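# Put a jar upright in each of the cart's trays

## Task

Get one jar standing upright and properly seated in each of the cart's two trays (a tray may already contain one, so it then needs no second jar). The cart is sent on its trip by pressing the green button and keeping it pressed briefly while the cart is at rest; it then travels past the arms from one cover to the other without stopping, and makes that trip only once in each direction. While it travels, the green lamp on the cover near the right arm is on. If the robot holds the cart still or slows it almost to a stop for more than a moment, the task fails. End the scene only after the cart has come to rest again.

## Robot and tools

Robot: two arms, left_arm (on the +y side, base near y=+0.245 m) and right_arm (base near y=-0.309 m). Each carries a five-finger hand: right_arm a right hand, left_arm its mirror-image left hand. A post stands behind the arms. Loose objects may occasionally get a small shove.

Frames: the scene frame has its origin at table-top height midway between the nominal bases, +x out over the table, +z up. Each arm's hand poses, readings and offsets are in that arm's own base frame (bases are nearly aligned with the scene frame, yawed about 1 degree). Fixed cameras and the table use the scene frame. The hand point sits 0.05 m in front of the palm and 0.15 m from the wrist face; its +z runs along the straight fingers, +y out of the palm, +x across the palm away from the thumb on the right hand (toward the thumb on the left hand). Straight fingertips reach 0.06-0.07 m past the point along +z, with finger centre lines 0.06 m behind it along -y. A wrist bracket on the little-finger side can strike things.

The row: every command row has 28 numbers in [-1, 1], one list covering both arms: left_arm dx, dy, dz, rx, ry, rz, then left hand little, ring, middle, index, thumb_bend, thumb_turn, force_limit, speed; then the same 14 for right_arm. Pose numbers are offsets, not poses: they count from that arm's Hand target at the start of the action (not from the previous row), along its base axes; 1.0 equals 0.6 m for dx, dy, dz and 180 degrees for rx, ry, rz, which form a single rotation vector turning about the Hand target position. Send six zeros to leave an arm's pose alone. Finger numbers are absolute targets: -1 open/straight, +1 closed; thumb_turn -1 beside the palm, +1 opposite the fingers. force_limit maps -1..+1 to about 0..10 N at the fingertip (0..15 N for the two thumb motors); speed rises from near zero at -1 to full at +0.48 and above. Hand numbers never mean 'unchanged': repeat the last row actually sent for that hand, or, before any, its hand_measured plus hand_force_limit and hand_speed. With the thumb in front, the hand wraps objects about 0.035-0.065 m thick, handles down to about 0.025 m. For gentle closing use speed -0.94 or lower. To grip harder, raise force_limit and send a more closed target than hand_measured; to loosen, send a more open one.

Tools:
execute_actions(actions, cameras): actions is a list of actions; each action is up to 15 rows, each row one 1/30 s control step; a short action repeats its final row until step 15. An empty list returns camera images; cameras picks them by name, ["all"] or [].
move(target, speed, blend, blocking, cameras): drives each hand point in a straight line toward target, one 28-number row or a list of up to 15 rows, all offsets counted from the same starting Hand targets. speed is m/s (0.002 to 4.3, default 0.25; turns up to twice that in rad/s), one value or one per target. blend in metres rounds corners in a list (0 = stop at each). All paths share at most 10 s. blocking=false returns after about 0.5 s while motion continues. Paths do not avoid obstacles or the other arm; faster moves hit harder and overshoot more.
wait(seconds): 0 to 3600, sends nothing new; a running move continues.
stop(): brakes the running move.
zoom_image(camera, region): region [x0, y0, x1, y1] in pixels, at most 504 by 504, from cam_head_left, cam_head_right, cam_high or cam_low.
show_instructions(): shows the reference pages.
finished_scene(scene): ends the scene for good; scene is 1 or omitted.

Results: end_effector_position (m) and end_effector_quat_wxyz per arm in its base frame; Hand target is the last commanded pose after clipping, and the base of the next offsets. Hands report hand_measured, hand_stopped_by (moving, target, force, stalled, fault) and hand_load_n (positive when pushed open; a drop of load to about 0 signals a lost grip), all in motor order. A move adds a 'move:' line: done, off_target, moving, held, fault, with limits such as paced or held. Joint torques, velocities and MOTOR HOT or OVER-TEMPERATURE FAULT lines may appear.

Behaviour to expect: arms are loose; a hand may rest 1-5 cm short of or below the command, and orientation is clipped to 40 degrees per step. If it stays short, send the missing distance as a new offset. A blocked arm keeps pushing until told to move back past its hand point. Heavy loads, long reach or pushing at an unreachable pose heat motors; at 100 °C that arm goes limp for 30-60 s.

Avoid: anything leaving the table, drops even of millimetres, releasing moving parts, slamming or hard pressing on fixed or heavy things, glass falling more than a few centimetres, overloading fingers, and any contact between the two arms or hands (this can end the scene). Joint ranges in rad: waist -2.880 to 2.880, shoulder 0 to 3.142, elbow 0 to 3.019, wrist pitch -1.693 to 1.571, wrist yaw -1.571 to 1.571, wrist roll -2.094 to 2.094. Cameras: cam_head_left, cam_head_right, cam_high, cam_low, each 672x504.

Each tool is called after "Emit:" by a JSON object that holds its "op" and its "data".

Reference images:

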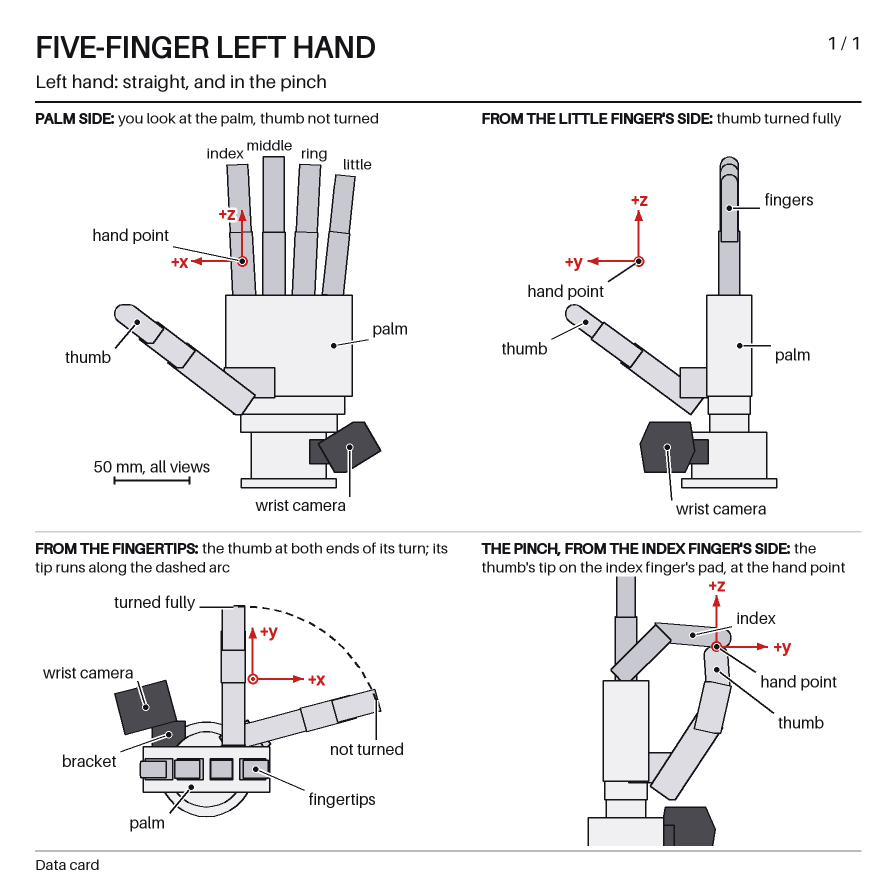

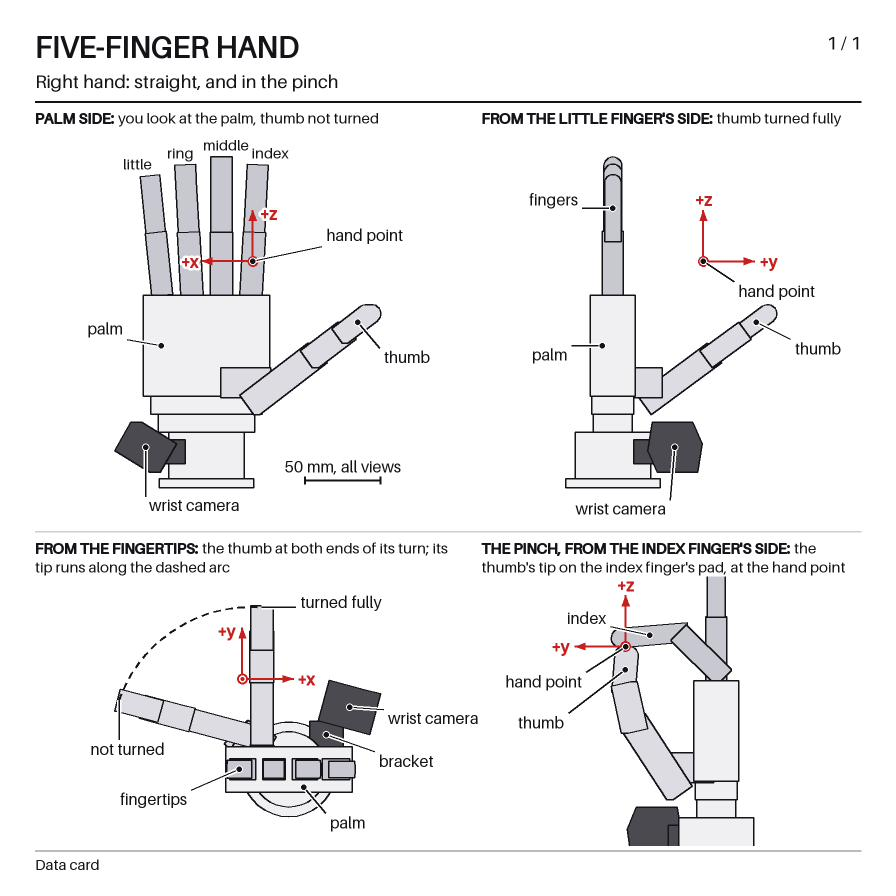

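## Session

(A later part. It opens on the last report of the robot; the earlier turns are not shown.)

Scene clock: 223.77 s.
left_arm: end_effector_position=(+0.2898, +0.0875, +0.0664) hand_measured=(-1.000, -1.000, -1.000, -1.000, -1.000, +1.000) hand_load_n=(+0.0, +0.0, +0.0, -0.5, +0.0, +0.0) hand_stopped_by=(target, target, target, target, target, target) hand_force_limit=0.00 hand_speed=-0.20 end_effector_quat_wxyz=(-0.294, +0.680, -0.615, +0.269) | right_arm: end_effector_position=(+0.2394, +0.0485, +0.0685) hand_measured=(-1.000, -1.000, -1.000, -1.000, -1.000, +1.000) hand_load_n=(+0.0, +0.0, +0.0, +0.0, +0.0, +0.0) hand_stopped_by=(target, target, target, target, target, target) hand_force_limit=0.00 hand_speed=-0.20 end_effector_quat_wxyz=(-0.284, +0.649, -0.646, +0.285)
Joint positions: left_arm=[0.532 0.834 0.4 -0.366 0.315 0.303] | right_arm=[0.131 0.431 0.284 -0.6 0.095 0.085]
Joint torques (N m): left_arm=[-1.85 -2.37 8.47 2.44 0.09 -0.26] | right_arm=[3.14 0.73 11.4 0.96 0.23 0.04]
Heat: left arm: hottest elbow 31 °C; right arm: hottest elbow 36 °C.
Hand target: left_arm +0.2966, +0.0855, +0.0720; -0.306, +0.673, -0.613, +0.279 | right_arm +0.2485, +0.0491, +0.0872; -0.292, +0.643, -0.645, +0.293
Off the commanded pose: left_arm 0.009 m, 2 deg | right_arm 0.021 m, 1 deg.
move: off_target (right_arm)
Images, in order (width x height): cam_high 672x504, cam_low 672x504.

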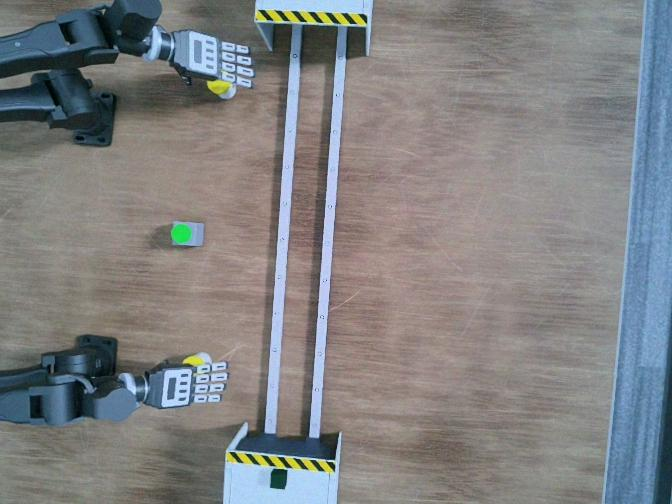

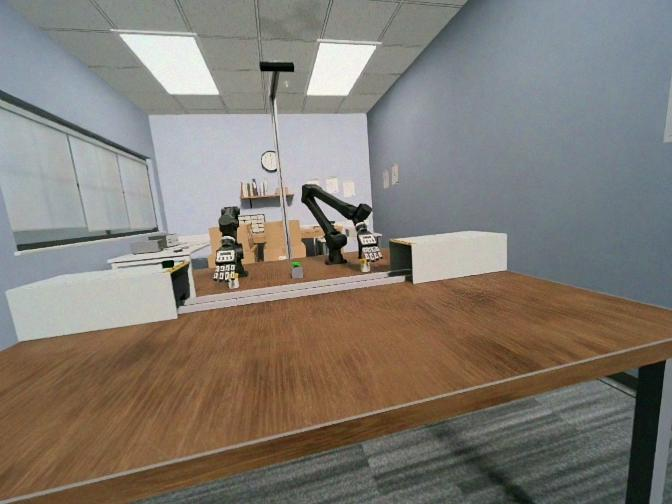

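Emit:
{"op": "move", "data": {"target": [[0.007,-0.008,0.06,0,0,0,-1,-1,-1,-1,-1,1,0,-0.2, 0.0,0.008,0.06,0,0,0,-1,-1,-1,-1,-1,1,0,-0.2],[0.007,-0.008,0.001,0,0,0,-1,-1,-1,-1,-1,1,0,-0.2, 0,0.008,-0.002,0,0,0,-1,-1,-1,-1,-1,1,0,-0.2]], "speed": 0.1, "cameras": ["cam_low","cam_high"]}}

Emit:
{"op": "zoom_image", "data": {"camera": "cam_low", "region": [200, 240, 260, 300]}}

Emit:
{"op": "zoom_image", "data": {"camera": "cam_low", "region": [340, 225, 400, 285]}}

Emit:
{"op": "zoom_image", "data": {"camera": "cam_high", "region": [180, 330, 260, 390]}}

Emit:
{"op": "zoom_image", "data": {"camera": "cam_high", "region": [190, 40, 270, 100]}}

Scene clock: 242.37 s.
left_arm: end_effector_position=(+0.2951, +0.0809, +0.0705) hand_measured=(-1.000, -1.000, -1.000, -1.000, -1.000, +1.000) hand_load_n=(+0.0, +0.0, +0.0, +0.0, +0.0, +0.0) hand_stopped_by=(target, target, target, target, target, target) hand_force_limit=0.00 hand_speed=-0.20 end_effector_quat_wxyz=(-0.299, +0.675, -0.617, +0.272) | right_arm: end_effector_position=(+0.2391, +0.0524, +0.0791) hand_measured=(-1.000, -1.000, -1.000, -1.000, -1.000, +1.000) hand_load_n=(+0.0, +0.0, +0.0, +0.0, +0.0, +0.0) hand_stopped_by=(target, target, target, target, target, target) hand_force_limit=0.00 hand_speed=-0.20 end_effector_quat_wxyz=(-0.282, +0.649, -0.647, +0.284)
Joint positions: left_arm=[0.495 0.823 0.401 -0.358 0.294 0.282] | right_arm=[0.163 0.431 0.315 -0.638 0.121 0.107]
Joint torques (N m): left_arm=[-1.73 -1.32 8.61 2.48 0.07 -0.26] | right_arm=[3.14 0.85 9.1 2.39 0.25 0.04]
Heat: left arm: hottest elbow 31 °C; right arm: hottest elbow 38 °C.
Hand target: left_arm +0.3008, +0.0807, +0.0726; -0.306, +0.673, -0.613, +0.279 | right_arm +0.2485, +0.0539, +0.0860; -0.292, +0.643, -0.645, +0.293
Off the commanded pose: left_arm 0.006 m, 1 deg | right_arm 0.012 m, 2 deg.
move: off_target (right_arm)
Images, in order (width x height): cam_high 672x504, cam_low 672x504.

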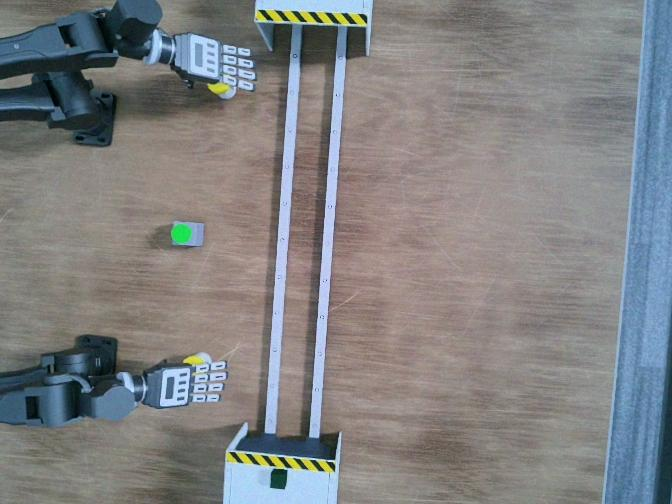

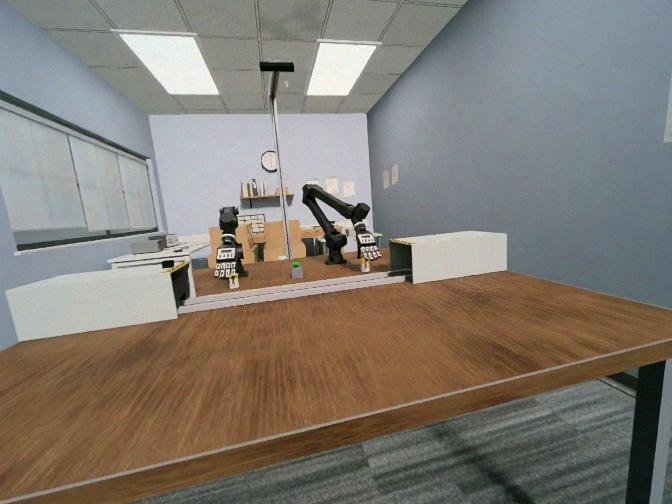

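Scaled by 8.400 from the camera's image (finer frame: 960x720).

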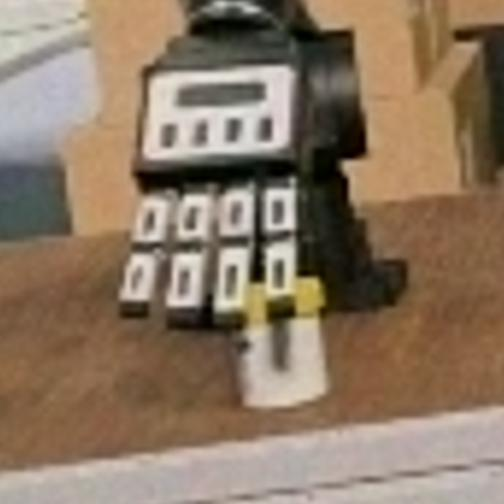

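Scaled by 8.400 from the camera's image (finer frame: 960x720).

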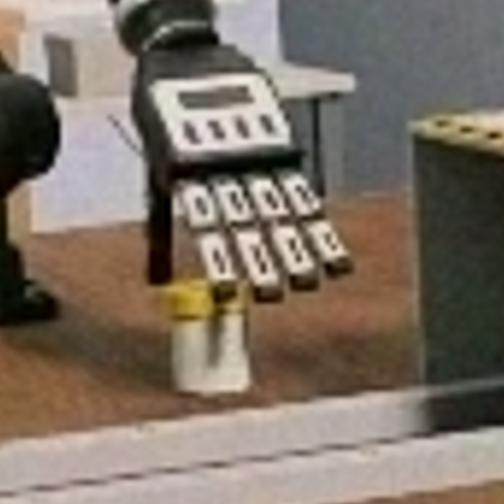

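Scaled by 6.300 from the camera's image (finer frame: 960x720).

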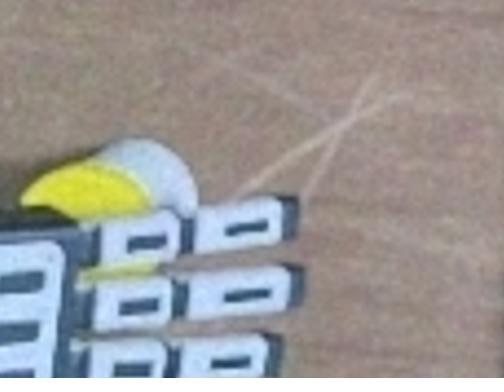

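Scaled by 6.300 from the camera's image (finer frame: 960x720).

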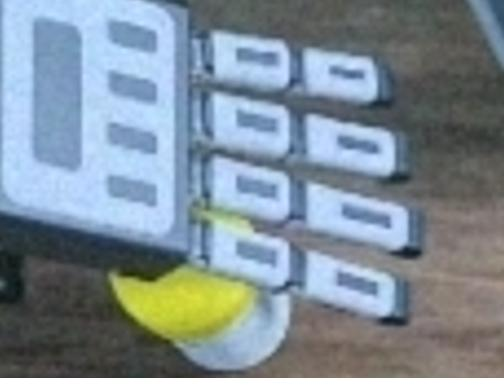

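Emit:
{"op": "move", "data": {"target": [[0,0,0,0,0,0,-1,-1,0.2,0.2,0.2,1,-0.3,-0.88, 0,0,0,0,0,0,-1,-1,0.2,0.2,0.2,1,-0.3,-0.88]], "cameras": ["cam_low","cam_high"]}}

Emit:
{"op": "zoom_image", "data": {"camera": "cam_low", "region": [200, 240, 260, 300]}}

Emit:
{"op": "zoom_image", "data": {"camera": "cam_low", "region": [340, 225, 400, 285]}}

Emit:
{"op": "zoom_image", "data": {"camera": "cam_high", "region": [180, 330, 260, 390]}}

Emit:
{"op": "zoom_image", "data": {"camera": "cam_high", "region": [190, 40, 270, 100]}}

Scene clock: 253.20 s.
left_arm: end_effector_position=(+0.2951, +0.0809, +0.0705) hand_measured=(-1.000, -1.000, -0.188, -0.120, -0.562, +1.000) hand_load_n=(+0.0, +0.0, +5.5, +4.0, +6.5, +0.0) hand_stopped_by=(target, target, force, force, force, target) hand_force_limit=-0.30 hand_speed=-0.88 end_effector_quat_wxyz=(-0.299, +0.675, -0.617, +0.272) | right_arm: end_effector_position=(+0.2391, +0.0524, +0.0791) hand_measured=(-1.000, -1.000, -0.166, -0.120, -0.562, +1.000) hand_load_n=(+0.0, +0.0, +3.0, +3.5, +6.5, -0.5) hand_stopped_by=(target, target, force, force, force, target) hand_force_limit=-0.30 hand_speed=-0.88 end_effector_quat_wxyz=(-0.282, +0.649, -0.647, +0.284)
Joint positions: left_arm=[0.495 0.823 0.401 -0.358 0.294 0.282] | right_arm=[0.163 0.431 0.315 -0.638 0.121 0.107]
Joint torques (N m): left_arm=[-1.73 -1.32 8.61 2.47 0.08 -0.26] | right_arm=[3.14 0.85 9.09 2.37 0.24 0.04]
Heat: left arm: hottest elbow 32 °C; right arm: hottest elbow 38 °C.
Hand target: left_arm +0.3008, +0.0807, +0.0726; -0.306, +0.673, -0.613, +0.279 | right_arm +0.2485, +0.0539, +0.0860; -0.292, +0.643, -0.645, +0.293
Off the commanded pose: left_arm 0.006 m, 1 deg | right_arm 0.012 m, 2 deg.
move: done
Images, in order (width x height): cam_high 672x504, cam_low 672x504.

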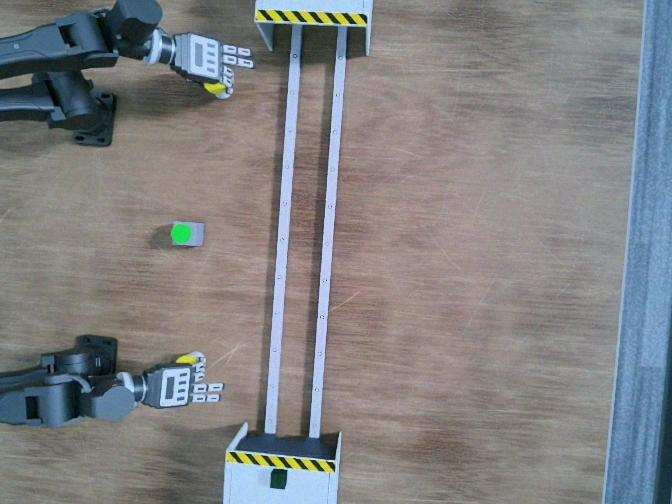

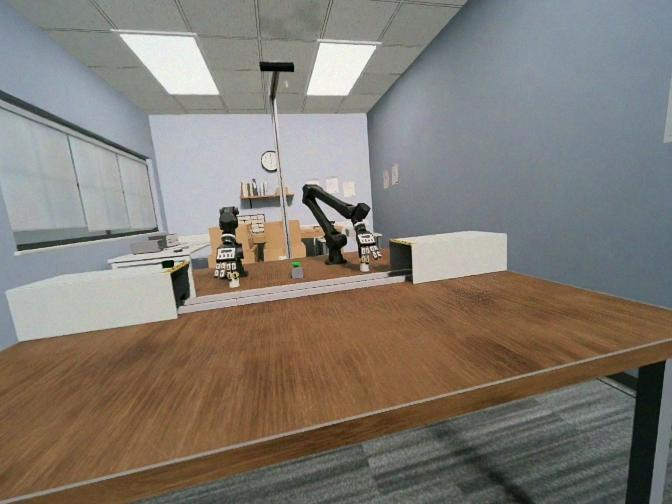

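Scaled by 8.400 from the camera's image (finer frame: 960x720).

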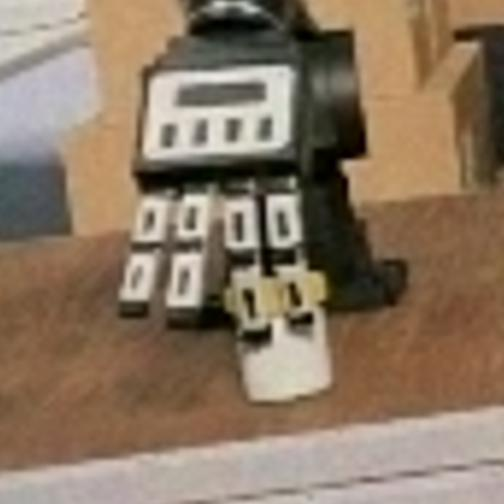

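Scaled by 8.400 from the camera's image (finer frame: 960x720).

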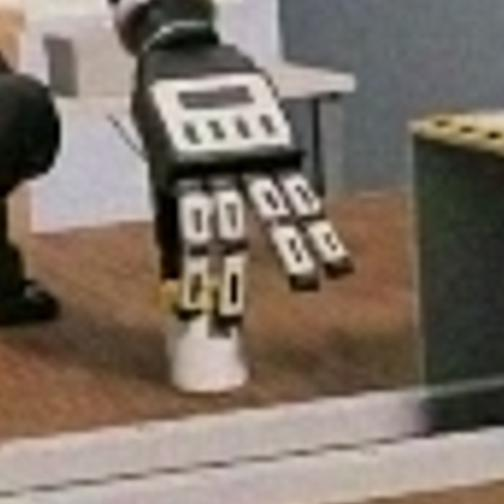

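Scaled by 6.300 from the camera's image (finer frame: 960x720).

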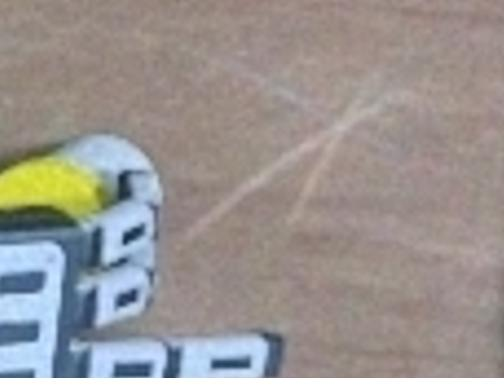

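Scaled by 6.300 from the camera's image (finer frame: 960x720).

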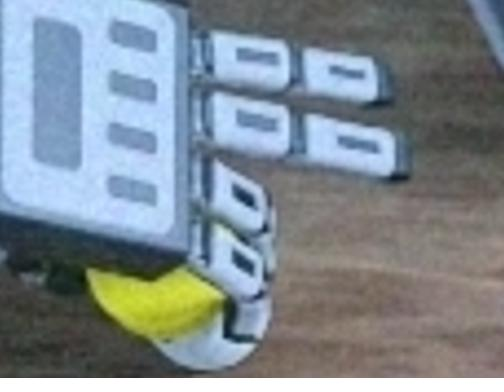

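Emit:
{"op": "move", "data": {"target": [[0,0,0.12,0,0,0,-1,-1,0.2,0.2,0.2,1,-0.3,-0.88, 0,0,0.12,0,0,0,-1,-1,0.2,0.2,0.2,1,-0.3,-0.88]], "speed": 0.1, "cameras": ["all"]}}

Emit:
{"op": "zoom_image", "data": {"camera": "cam_low", "region": [200, 230, 260, 290]}}

Emit:
{"op": "zoom_image", "data": {"camera": "cam_low", "region": [340, 215, 400, 275]}}

Emit:
{"op": "zoom_image", "data": {"camera": "cam_head_left", "region": [460, 290, 580, 410]}}

Emit:
{"op": "zoom_image", "data": {"camera": "cam_head_right", "region": [180, 270, 300, 390]}}

Scene clock: 259.50 s.
left_arm: end_effector_position=(+0.2841, +0.0747, +0.1103) hand_measured=(-1.000, -1.000, -0.188, -0.120, -0.562, +1.000) hand_load_n=(+0.0, +0.0, +5.5, +4.0, +6.5, +0.0) hand_stopped_by=(target, target, force, force, force, target) hand_force_limit=-0.30 hand_speed=-0.88 end_effector_quat_wxyz=(-0.281, +0.684, -0.618, +0.266) | right_arm: end_effector_position=(+0.2353, +0.0522, +0.1216) hand_measured=(-1.000, -1.000, -0.166, -0.120, -0.562, +1.000) hand_load_n=(+0.0, +0.0, +3.0, +3.5, +6.5, +0.0) hand_stopped_by=(target, target, force, force, force, target) hand_force_limit=-0.30 hand_speed=-0.88 end_effector_quat_wxyz=(-0.272, +0.654, -0.650, +0.276)
Joint positions: left_arm=[0.495 0.744 0.495 -0.571 0.294 0.278] | right_arm=[0.164 0.431 0.437 -0.789 0.121 0.108]
Joint torques (N m): left_arm=[-1.49 -1.9 14.48 0.79 0.12 -0.23] | right_arm=[3.08 0.26 13.61 0.81 0.2 0.04]
Heat: left arm: hottest elbow 32 °C; right arm: hottest elbow 38 °C.
Hand target: left_arm +0.3008, +0.0807, +0.1446; -0.306, +0.673, -0.613, +0.279 | right_arm +0.2485, +0.0539, +0.1580; -0.292, +0.643, -0.645, +0.293
Off the commanded pose: left_arm 0.039 m, 3 deg | right_arm 0.039 m, 3 deg.
move: off_target (left_arm, right_arm)

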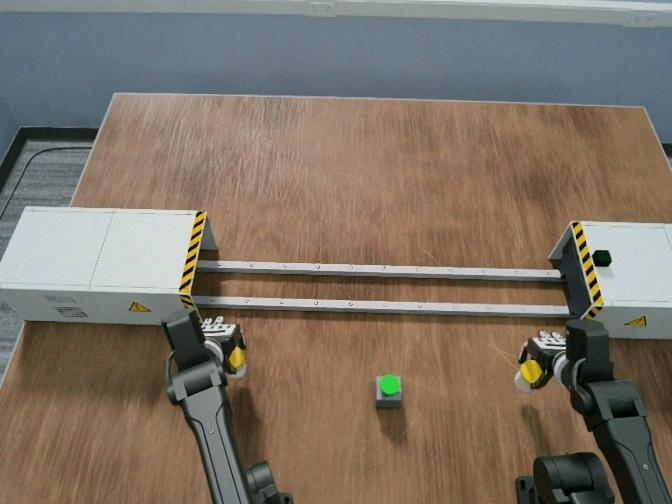

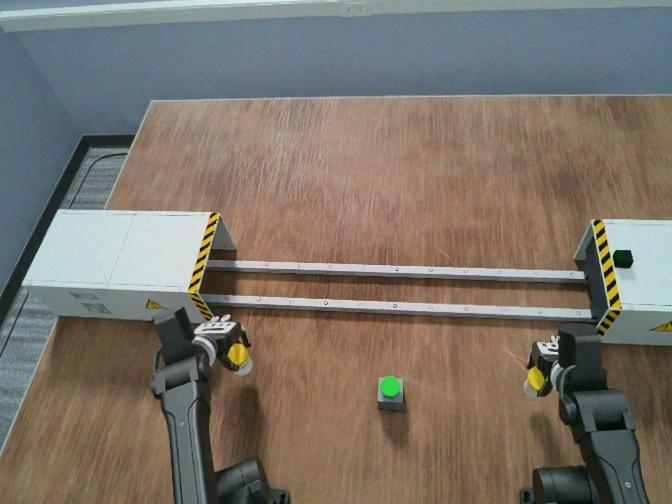

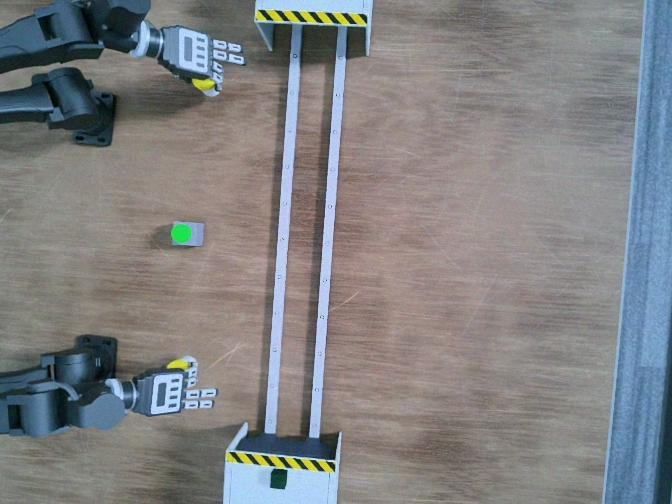

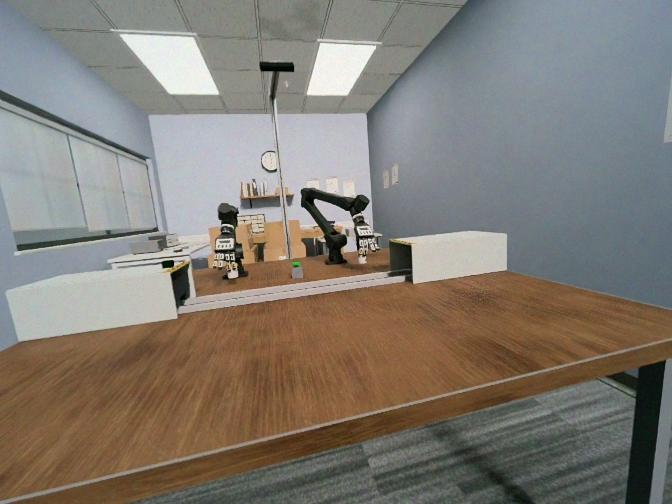

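Scaled by 8.400 from the camera's image (finer frame: 960x720).

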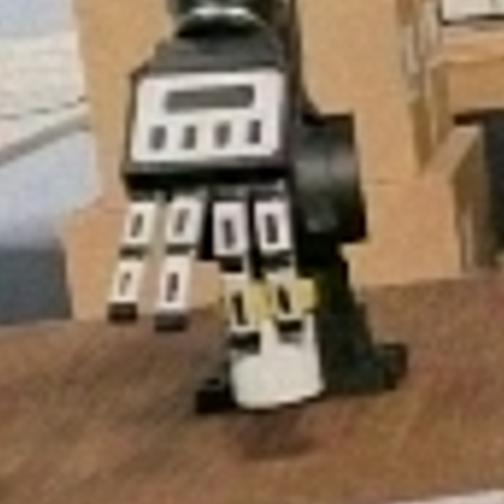

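Scaled by 8.400 from the camera's image (finer frame: 960x720).

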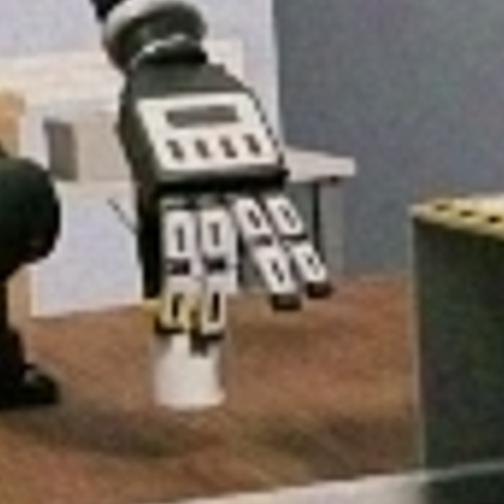

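Scaled by 4.200 from the camera's image (finer frame: 960x720).

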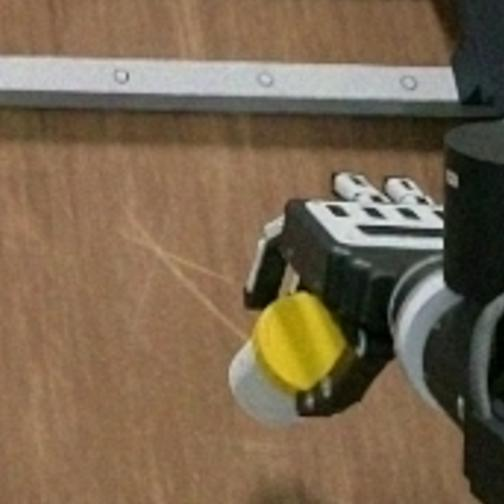

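Scaled by 4.200 from the camera's image (finer frame: 960x720).

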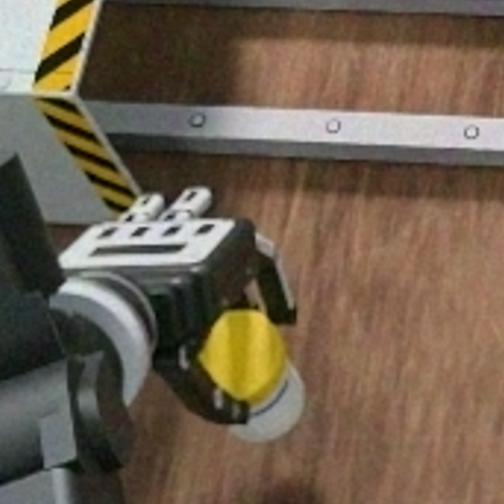

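Emit:
{"op": "move", "data": {"target": [[0.05,0,0.208,0,0,0,-1,-1,0.2,0.2,0.2,1,-0.3,-0.88, -0.05,0.2,0.153,0,0.1,0,-1,-1,0.2,0.2,0.2,1,-0.3,-0.88],[0.332,-0.185,0.208,0,0,0,-1,-1,0.2,0.2,0.2,1,-0.3,-0.88, -0.197,0.547,0.153,0,0.272,0,-1,-1,0.2,0.2,0.2,1,-0.3,-0.88]], "speed": 0.2, "blend": 0.04, "cameras": ["all"]}}

Scene clock: 293.10 s.
left_arm: end_effector_position=(+0.4728, -0.0282, +0.2313) hand_measured=(-1.000, -1.000, -0.188, -0.120, -0.562, +1.000) hand_load_n=(+0.0, +0.0, +5.5, +4.0, +6.5, +0.0) hand_stopped_by=(target, target, force, force, force, target) hand_force_limit=-0.30 hand_speed=-0.88 end_effector_quat_wxyz=(-0.279, +0.680, -0.631, +0.247) | right_arm: end_effector_position=(+0.1264, +0.3676, +0.2246) hand_measured=(-1.000, -1.000, -0.166, -0.120, -0.562, +1.000) hand_load_n=(+0.0, -0.5, +3.0, +3.5, +6.0, +0.0) hand_stopped_by=(target, target, force, force, force, target) hand_force_limit=-0.30 hand_speed=-0.88 end_effector_quat_wxyz=(+0.027, +0.706, -0.708, +0.010)
Joint positions: left_arm=[-0.019 1.204 1.096 -0.703 -0.081 -0.062] | right_arm=[1.068 1.385 1.326 -1.568 0.004 1.071]
Joint torques (N m): left_arm=[-1.61 -6.18 15.02 2.4 -0.14 -0.26] | right_arm=[2.78 -9.58 11.88 -0.62 -0.13 0.05]
Heat: left arm: hottest elbow 34 °C; right arm: hottest elbow 43 °C.
Hand target: left_arm +0.5000, -0.0303, +0.2694; -0.306, +0.673, -0.613, +0.279 | right_arm +0.1303, +0.3821, +0.2498; +0.002, +0.706, -0.708, +0.000
Off the commanded pose: left_arm 0.047 m, 5 deg | right_arm 0.029 m, 3 deg.
move: off_target (left_arm, right_arm)

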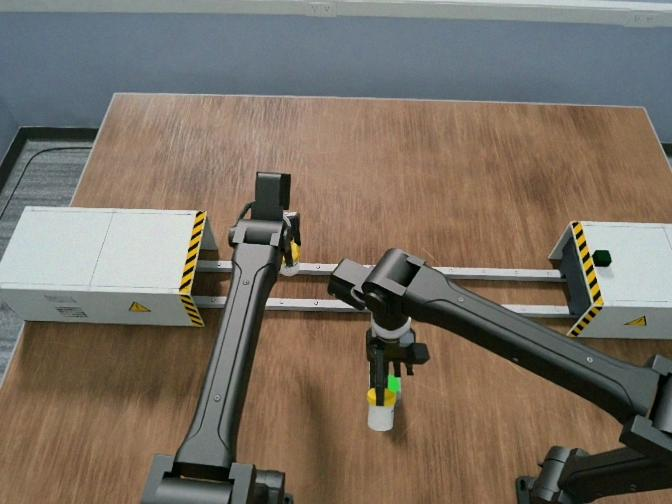

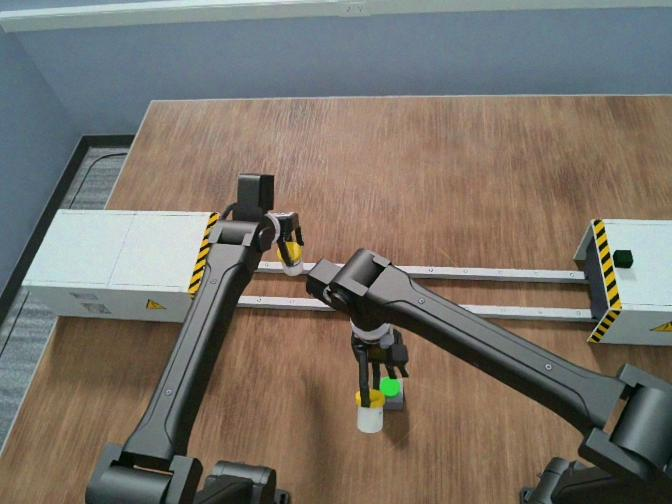

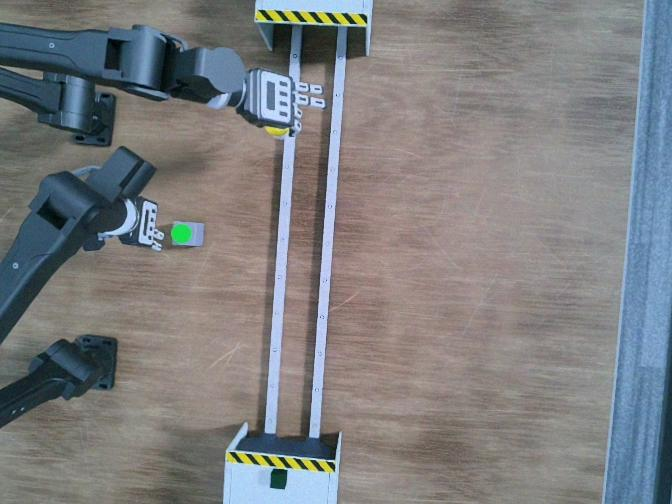

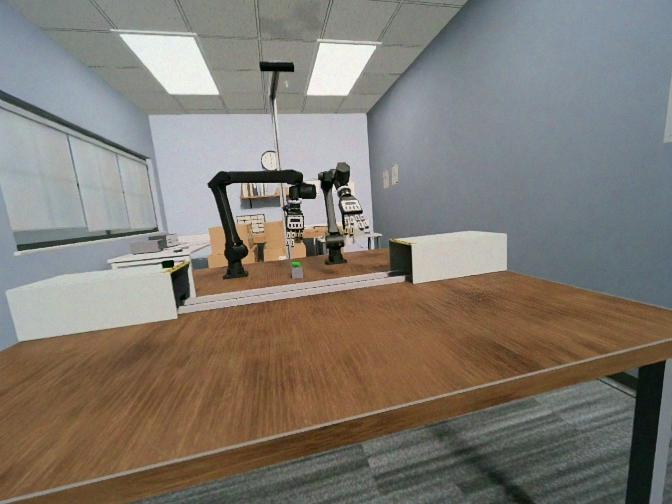

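Emit:
{"op": "zoom_image", "data": {"camera": "cam_high", "region": [90, 180, 230, 280]}}

Emit:
{"op": "zoom_image", "data": {"camera": "cam_low", "region": [270, 170, 380, 290]}}

Emit:
{"op": "zoom_image", "data": {"camera": "cam_head_left", "region": [340, 320, 440, 440]}}

Emit:
{"op": "zoom_image", "data": {"camera": "cam_head_right", "region": [220, 200, 320, 300]}}

Scaled by 3.600 from the camera's image (finer frame: 960x720).

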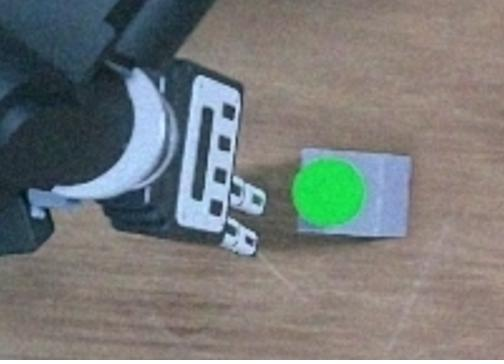

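Scaled by 4.200 from the camera's image (finer frame: 960x720).

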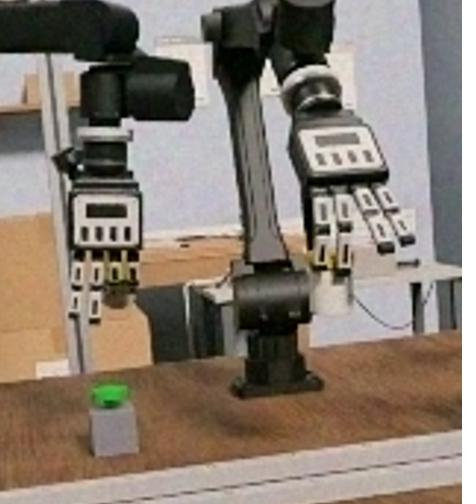

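Scaled by 4.200 from the camera's image (finer frame: 960x720).

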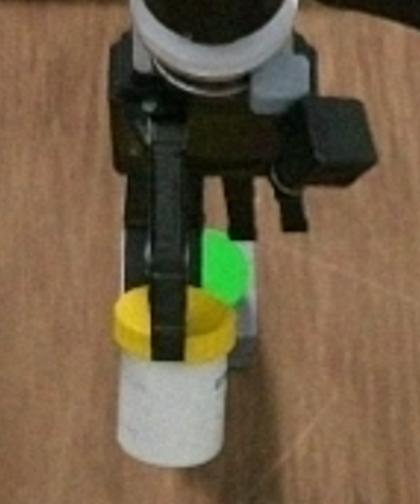

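Scaled by 5.040 from the camera's image (finer frame: 960x720).

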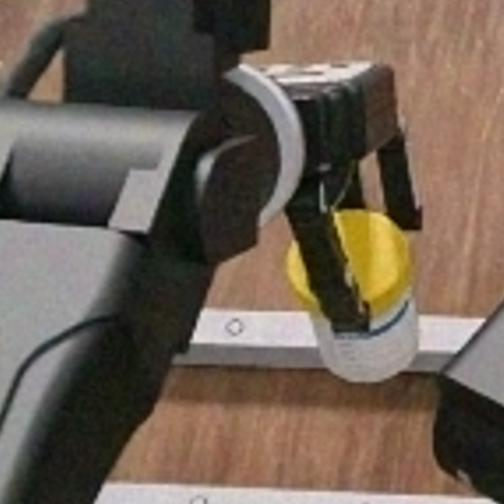

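Emit:
{"op": "move", "data": {"target": [[0,0,0,0,0,0,-1,-1,0.2,0.2,0.2,1,-0.3,-0.88, 0.0117,0.0383,-0.1,0,0,0,-1,-1,0.2,0.2,0.2,1,-0.3,-0.88]], "speed": 0.1, "cameras": ["all"]}}

Emit:
{"op": "zoom_image", "data": {"camera": "cam_low", "region": [270, 210, 350, 290]}}

Emit:
{"op": "zoom_image", "data": {"camera": "cam_high", "region": [130, 190, 230, 280]}}

Emit:
{"op": "zoom_image", "data": {"camera": "cam_head_left", "region": [340, 320, 440, 440]}}

Scene clock: 311.67 s.
left_arm: end_effector_position=(+0.4728, -0.0282, +0.2313) hand_measured=(-1.000, -1.000, -0.188, -0.120, -0.562, +1.000) hand_load_n=(+0.0, -0.5, +5.5, +4.0, +6.5, +0.0) hand_stopped_by=(target, target, force, force, force, target) hand_force_limit=-0.30 hand_speed=-0.88 end_effector_quat_wxyz=(-0.279, +0.680, -0.631, +0.247) | right_arm: end_effector_position=(+0.1391, +0.3958, +0.1844) hand_measured=(-1.000, -1.000, -0.166, -0.120, -0.562, +1.000) hand_load_n=(+0.0, +0.0, +3.0, +3.5, +6.5, -0.5) hand_stopped_by=(target, target, force, force, force, target) hand_force_limit=-0.30 hand_speed=-0.88 end_effector_quat_wxyz=(+0.017, +0.704, -0.710, +0.007)
Joint positions: left_arm=[-0.019 1.204 1.096 -0.703 -0.081 -0.062] | right_arm=[1.074 1.462 1.3 -1.445 0.004 1.082]
Joint torques (N m): left_arm=[-1.61 -6.18 15.02 2.39 -0.14 -0.26] | right_arm=[3.14 -10.58 7.8 0.55 -0.11 0.05]
Heat: left arm: hottest elbow 37 °C; right arm: hottest elbow 44 °C.
Hand target: left_arm +0.5000, -0.0303, +0.2694; -0.306, +0.673, -0.613, +0.279 | right_arm +0.1373, +0.4051, +0.1898; +0.002, +0.706, -0.708, +0.000
Off the commanded pose: left_arm 0.047 m, 5 deg | right_arm 0.011 m, 2 deg.
move: off_target (right_arm)

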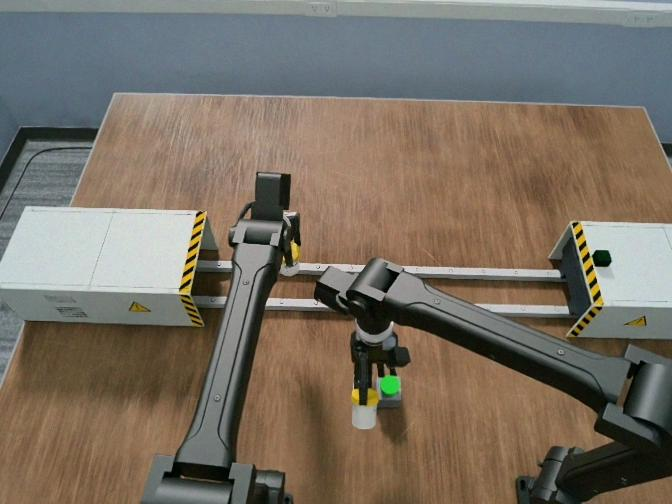

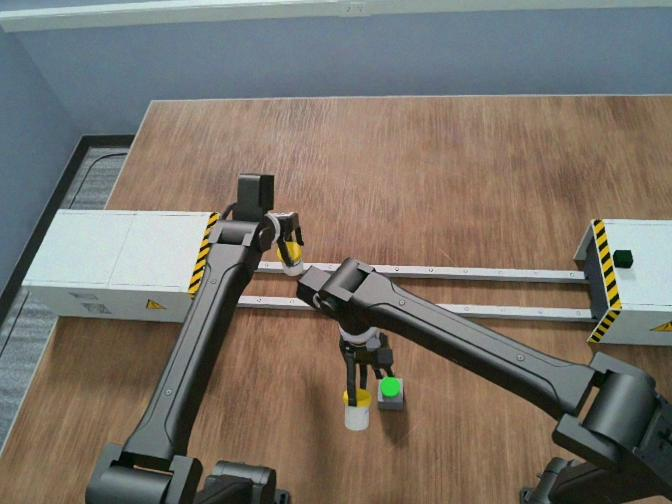

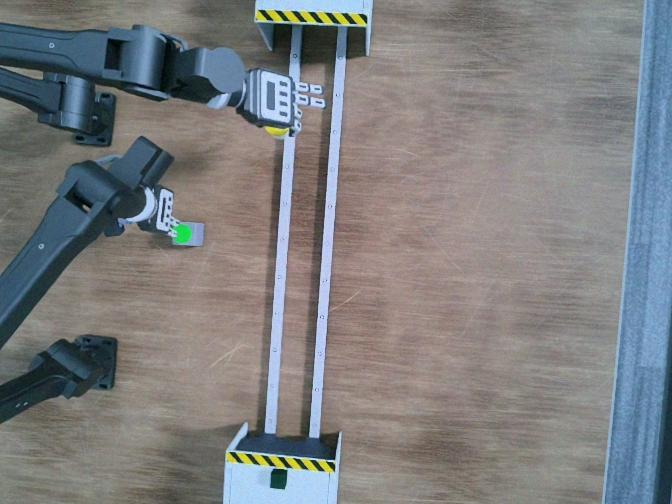

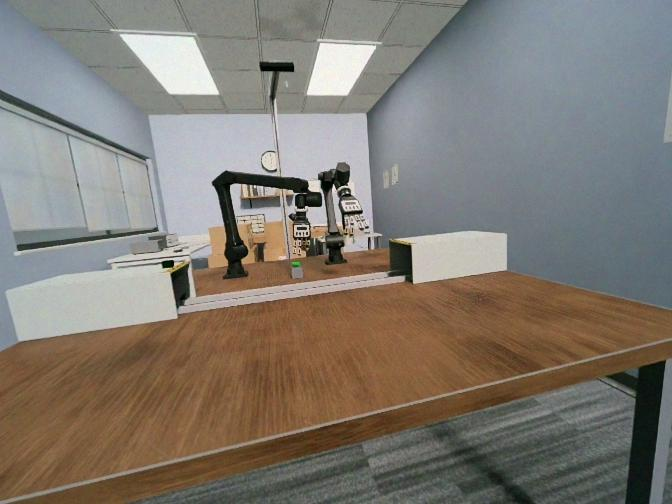

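Scaled by 6.300 from the camera's image (finer frame: 960x720).

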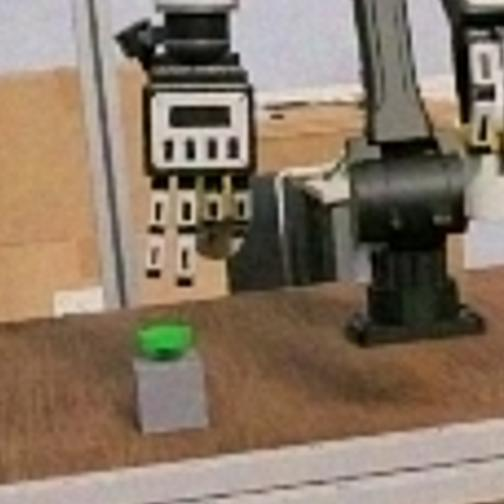

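Scaled by 5.040 from the camera's image (finer frame: 960x720).

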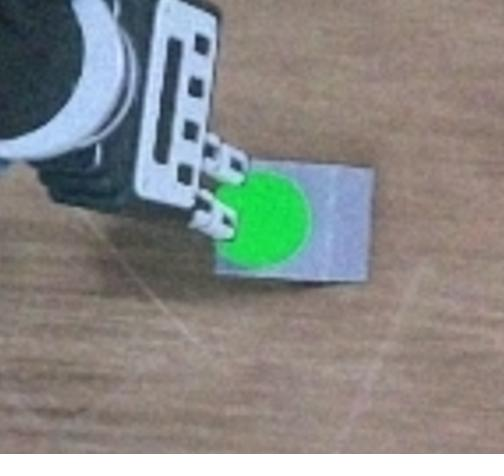

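Scaled by 4.200 from the camera's image (finer frame: 960x720).

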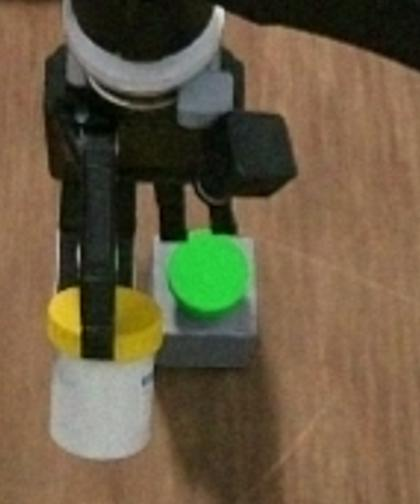

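Emit:
{"op": "move", "data": {"target": [[0,0,0,0,0,0,-1,-1,0.2,0.2,0.2,1,-0.3,-0.88, 0,0.003,-0.075,0,0,0,-1,-1,0.2,0.2,0.2,1,-0.3,-0.88]], "speed": 0.06, "cameras": ["all"]}}

Scene clock: 322.13 s.
left_arm: end_effector_position=(+0.4728, -0.0282, +0.2313) hand_measured=(-1.000, -1.000, -0.188, -0.120, -0.562, +1.000) hand_load_n=(+0.0, +0.0, +5.5, +4.0, +6.0, -0.5) hand_stopped_by=(target, target, force, force, force, target) hand_force_limit=-0.30 hand_speed=-0.88 end_effector_quat_wxyz=(-0.279, +0.680, -0.631, +0.247) | right_arm: end_effector_position=(+0.1389, +0.3968, +0.1477) hand_measured=(-1.000, -1.000, -0.166, -0.120, -0.562, +1.000) hand_load_n=(+0.0, -0.5, +3.0, +4.0, +6.0, +0.0) hand_stopped_by=(target, target, force, force, force, target) hand_force_limit=-0.30 hand_speed=-0.88 end_effector_quat_wxyz=(+0.013, +0.704, -0.710, +0.006)
Joint positions: left_arm=[-0.019 1.204 1.096 -0.703 -0.081 -0.062] | right_arm=[1.076 1.479 1.22 -1.341 0.004 1.084]
Joint torques (N m): left_arm=[-1.61 -6.12 15.02 2.39 -0.13 -0.26] | right_arm=[3.19 -9.88 6.9 1.06 -0.11 0.05]
Heat: left arm: hottest elbow 38 °C; right arm: hottest elbow 41 °C.
Hand target: left_arm +0.5000, -0.0303, +0.2694; -0.306, +0.673, -0.613, +0.279 | right_arm +0.1373, +0.4069, +0.1448; +0.002, +0.706, -0.708, +0.000
Off the commanded pose: left_arm 0.047 m, 5 deg | right_arm 0.011 m, 2 deg.
move: off_target (right_arm)

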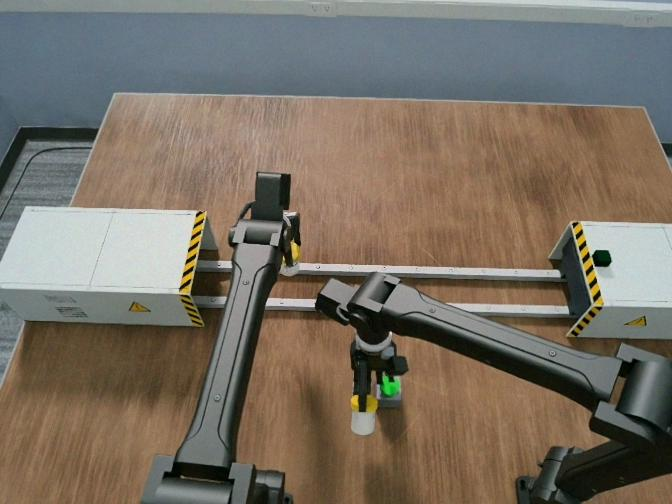

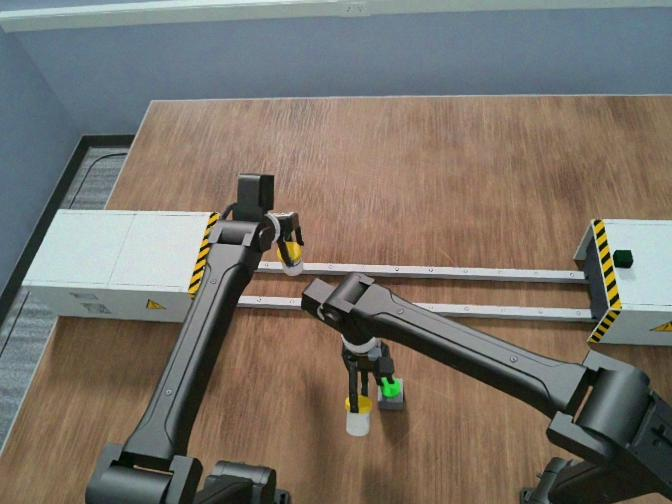

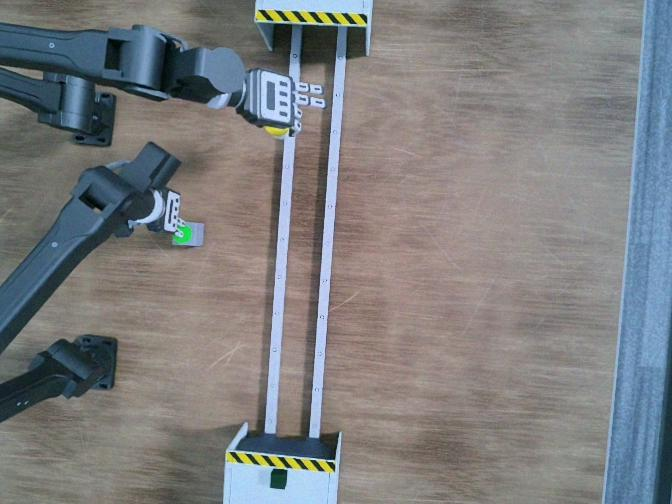

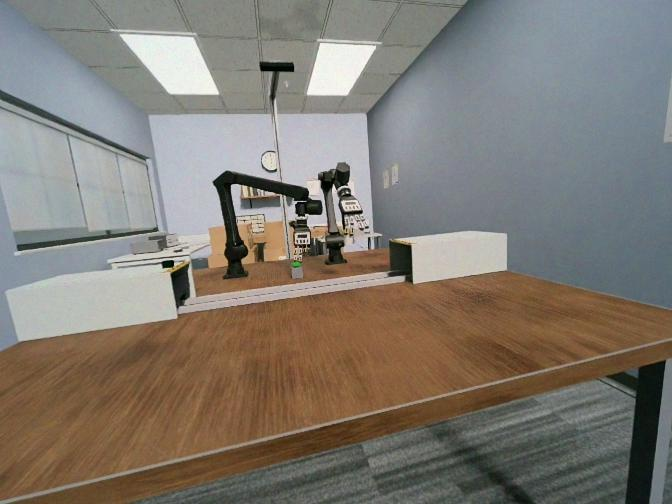

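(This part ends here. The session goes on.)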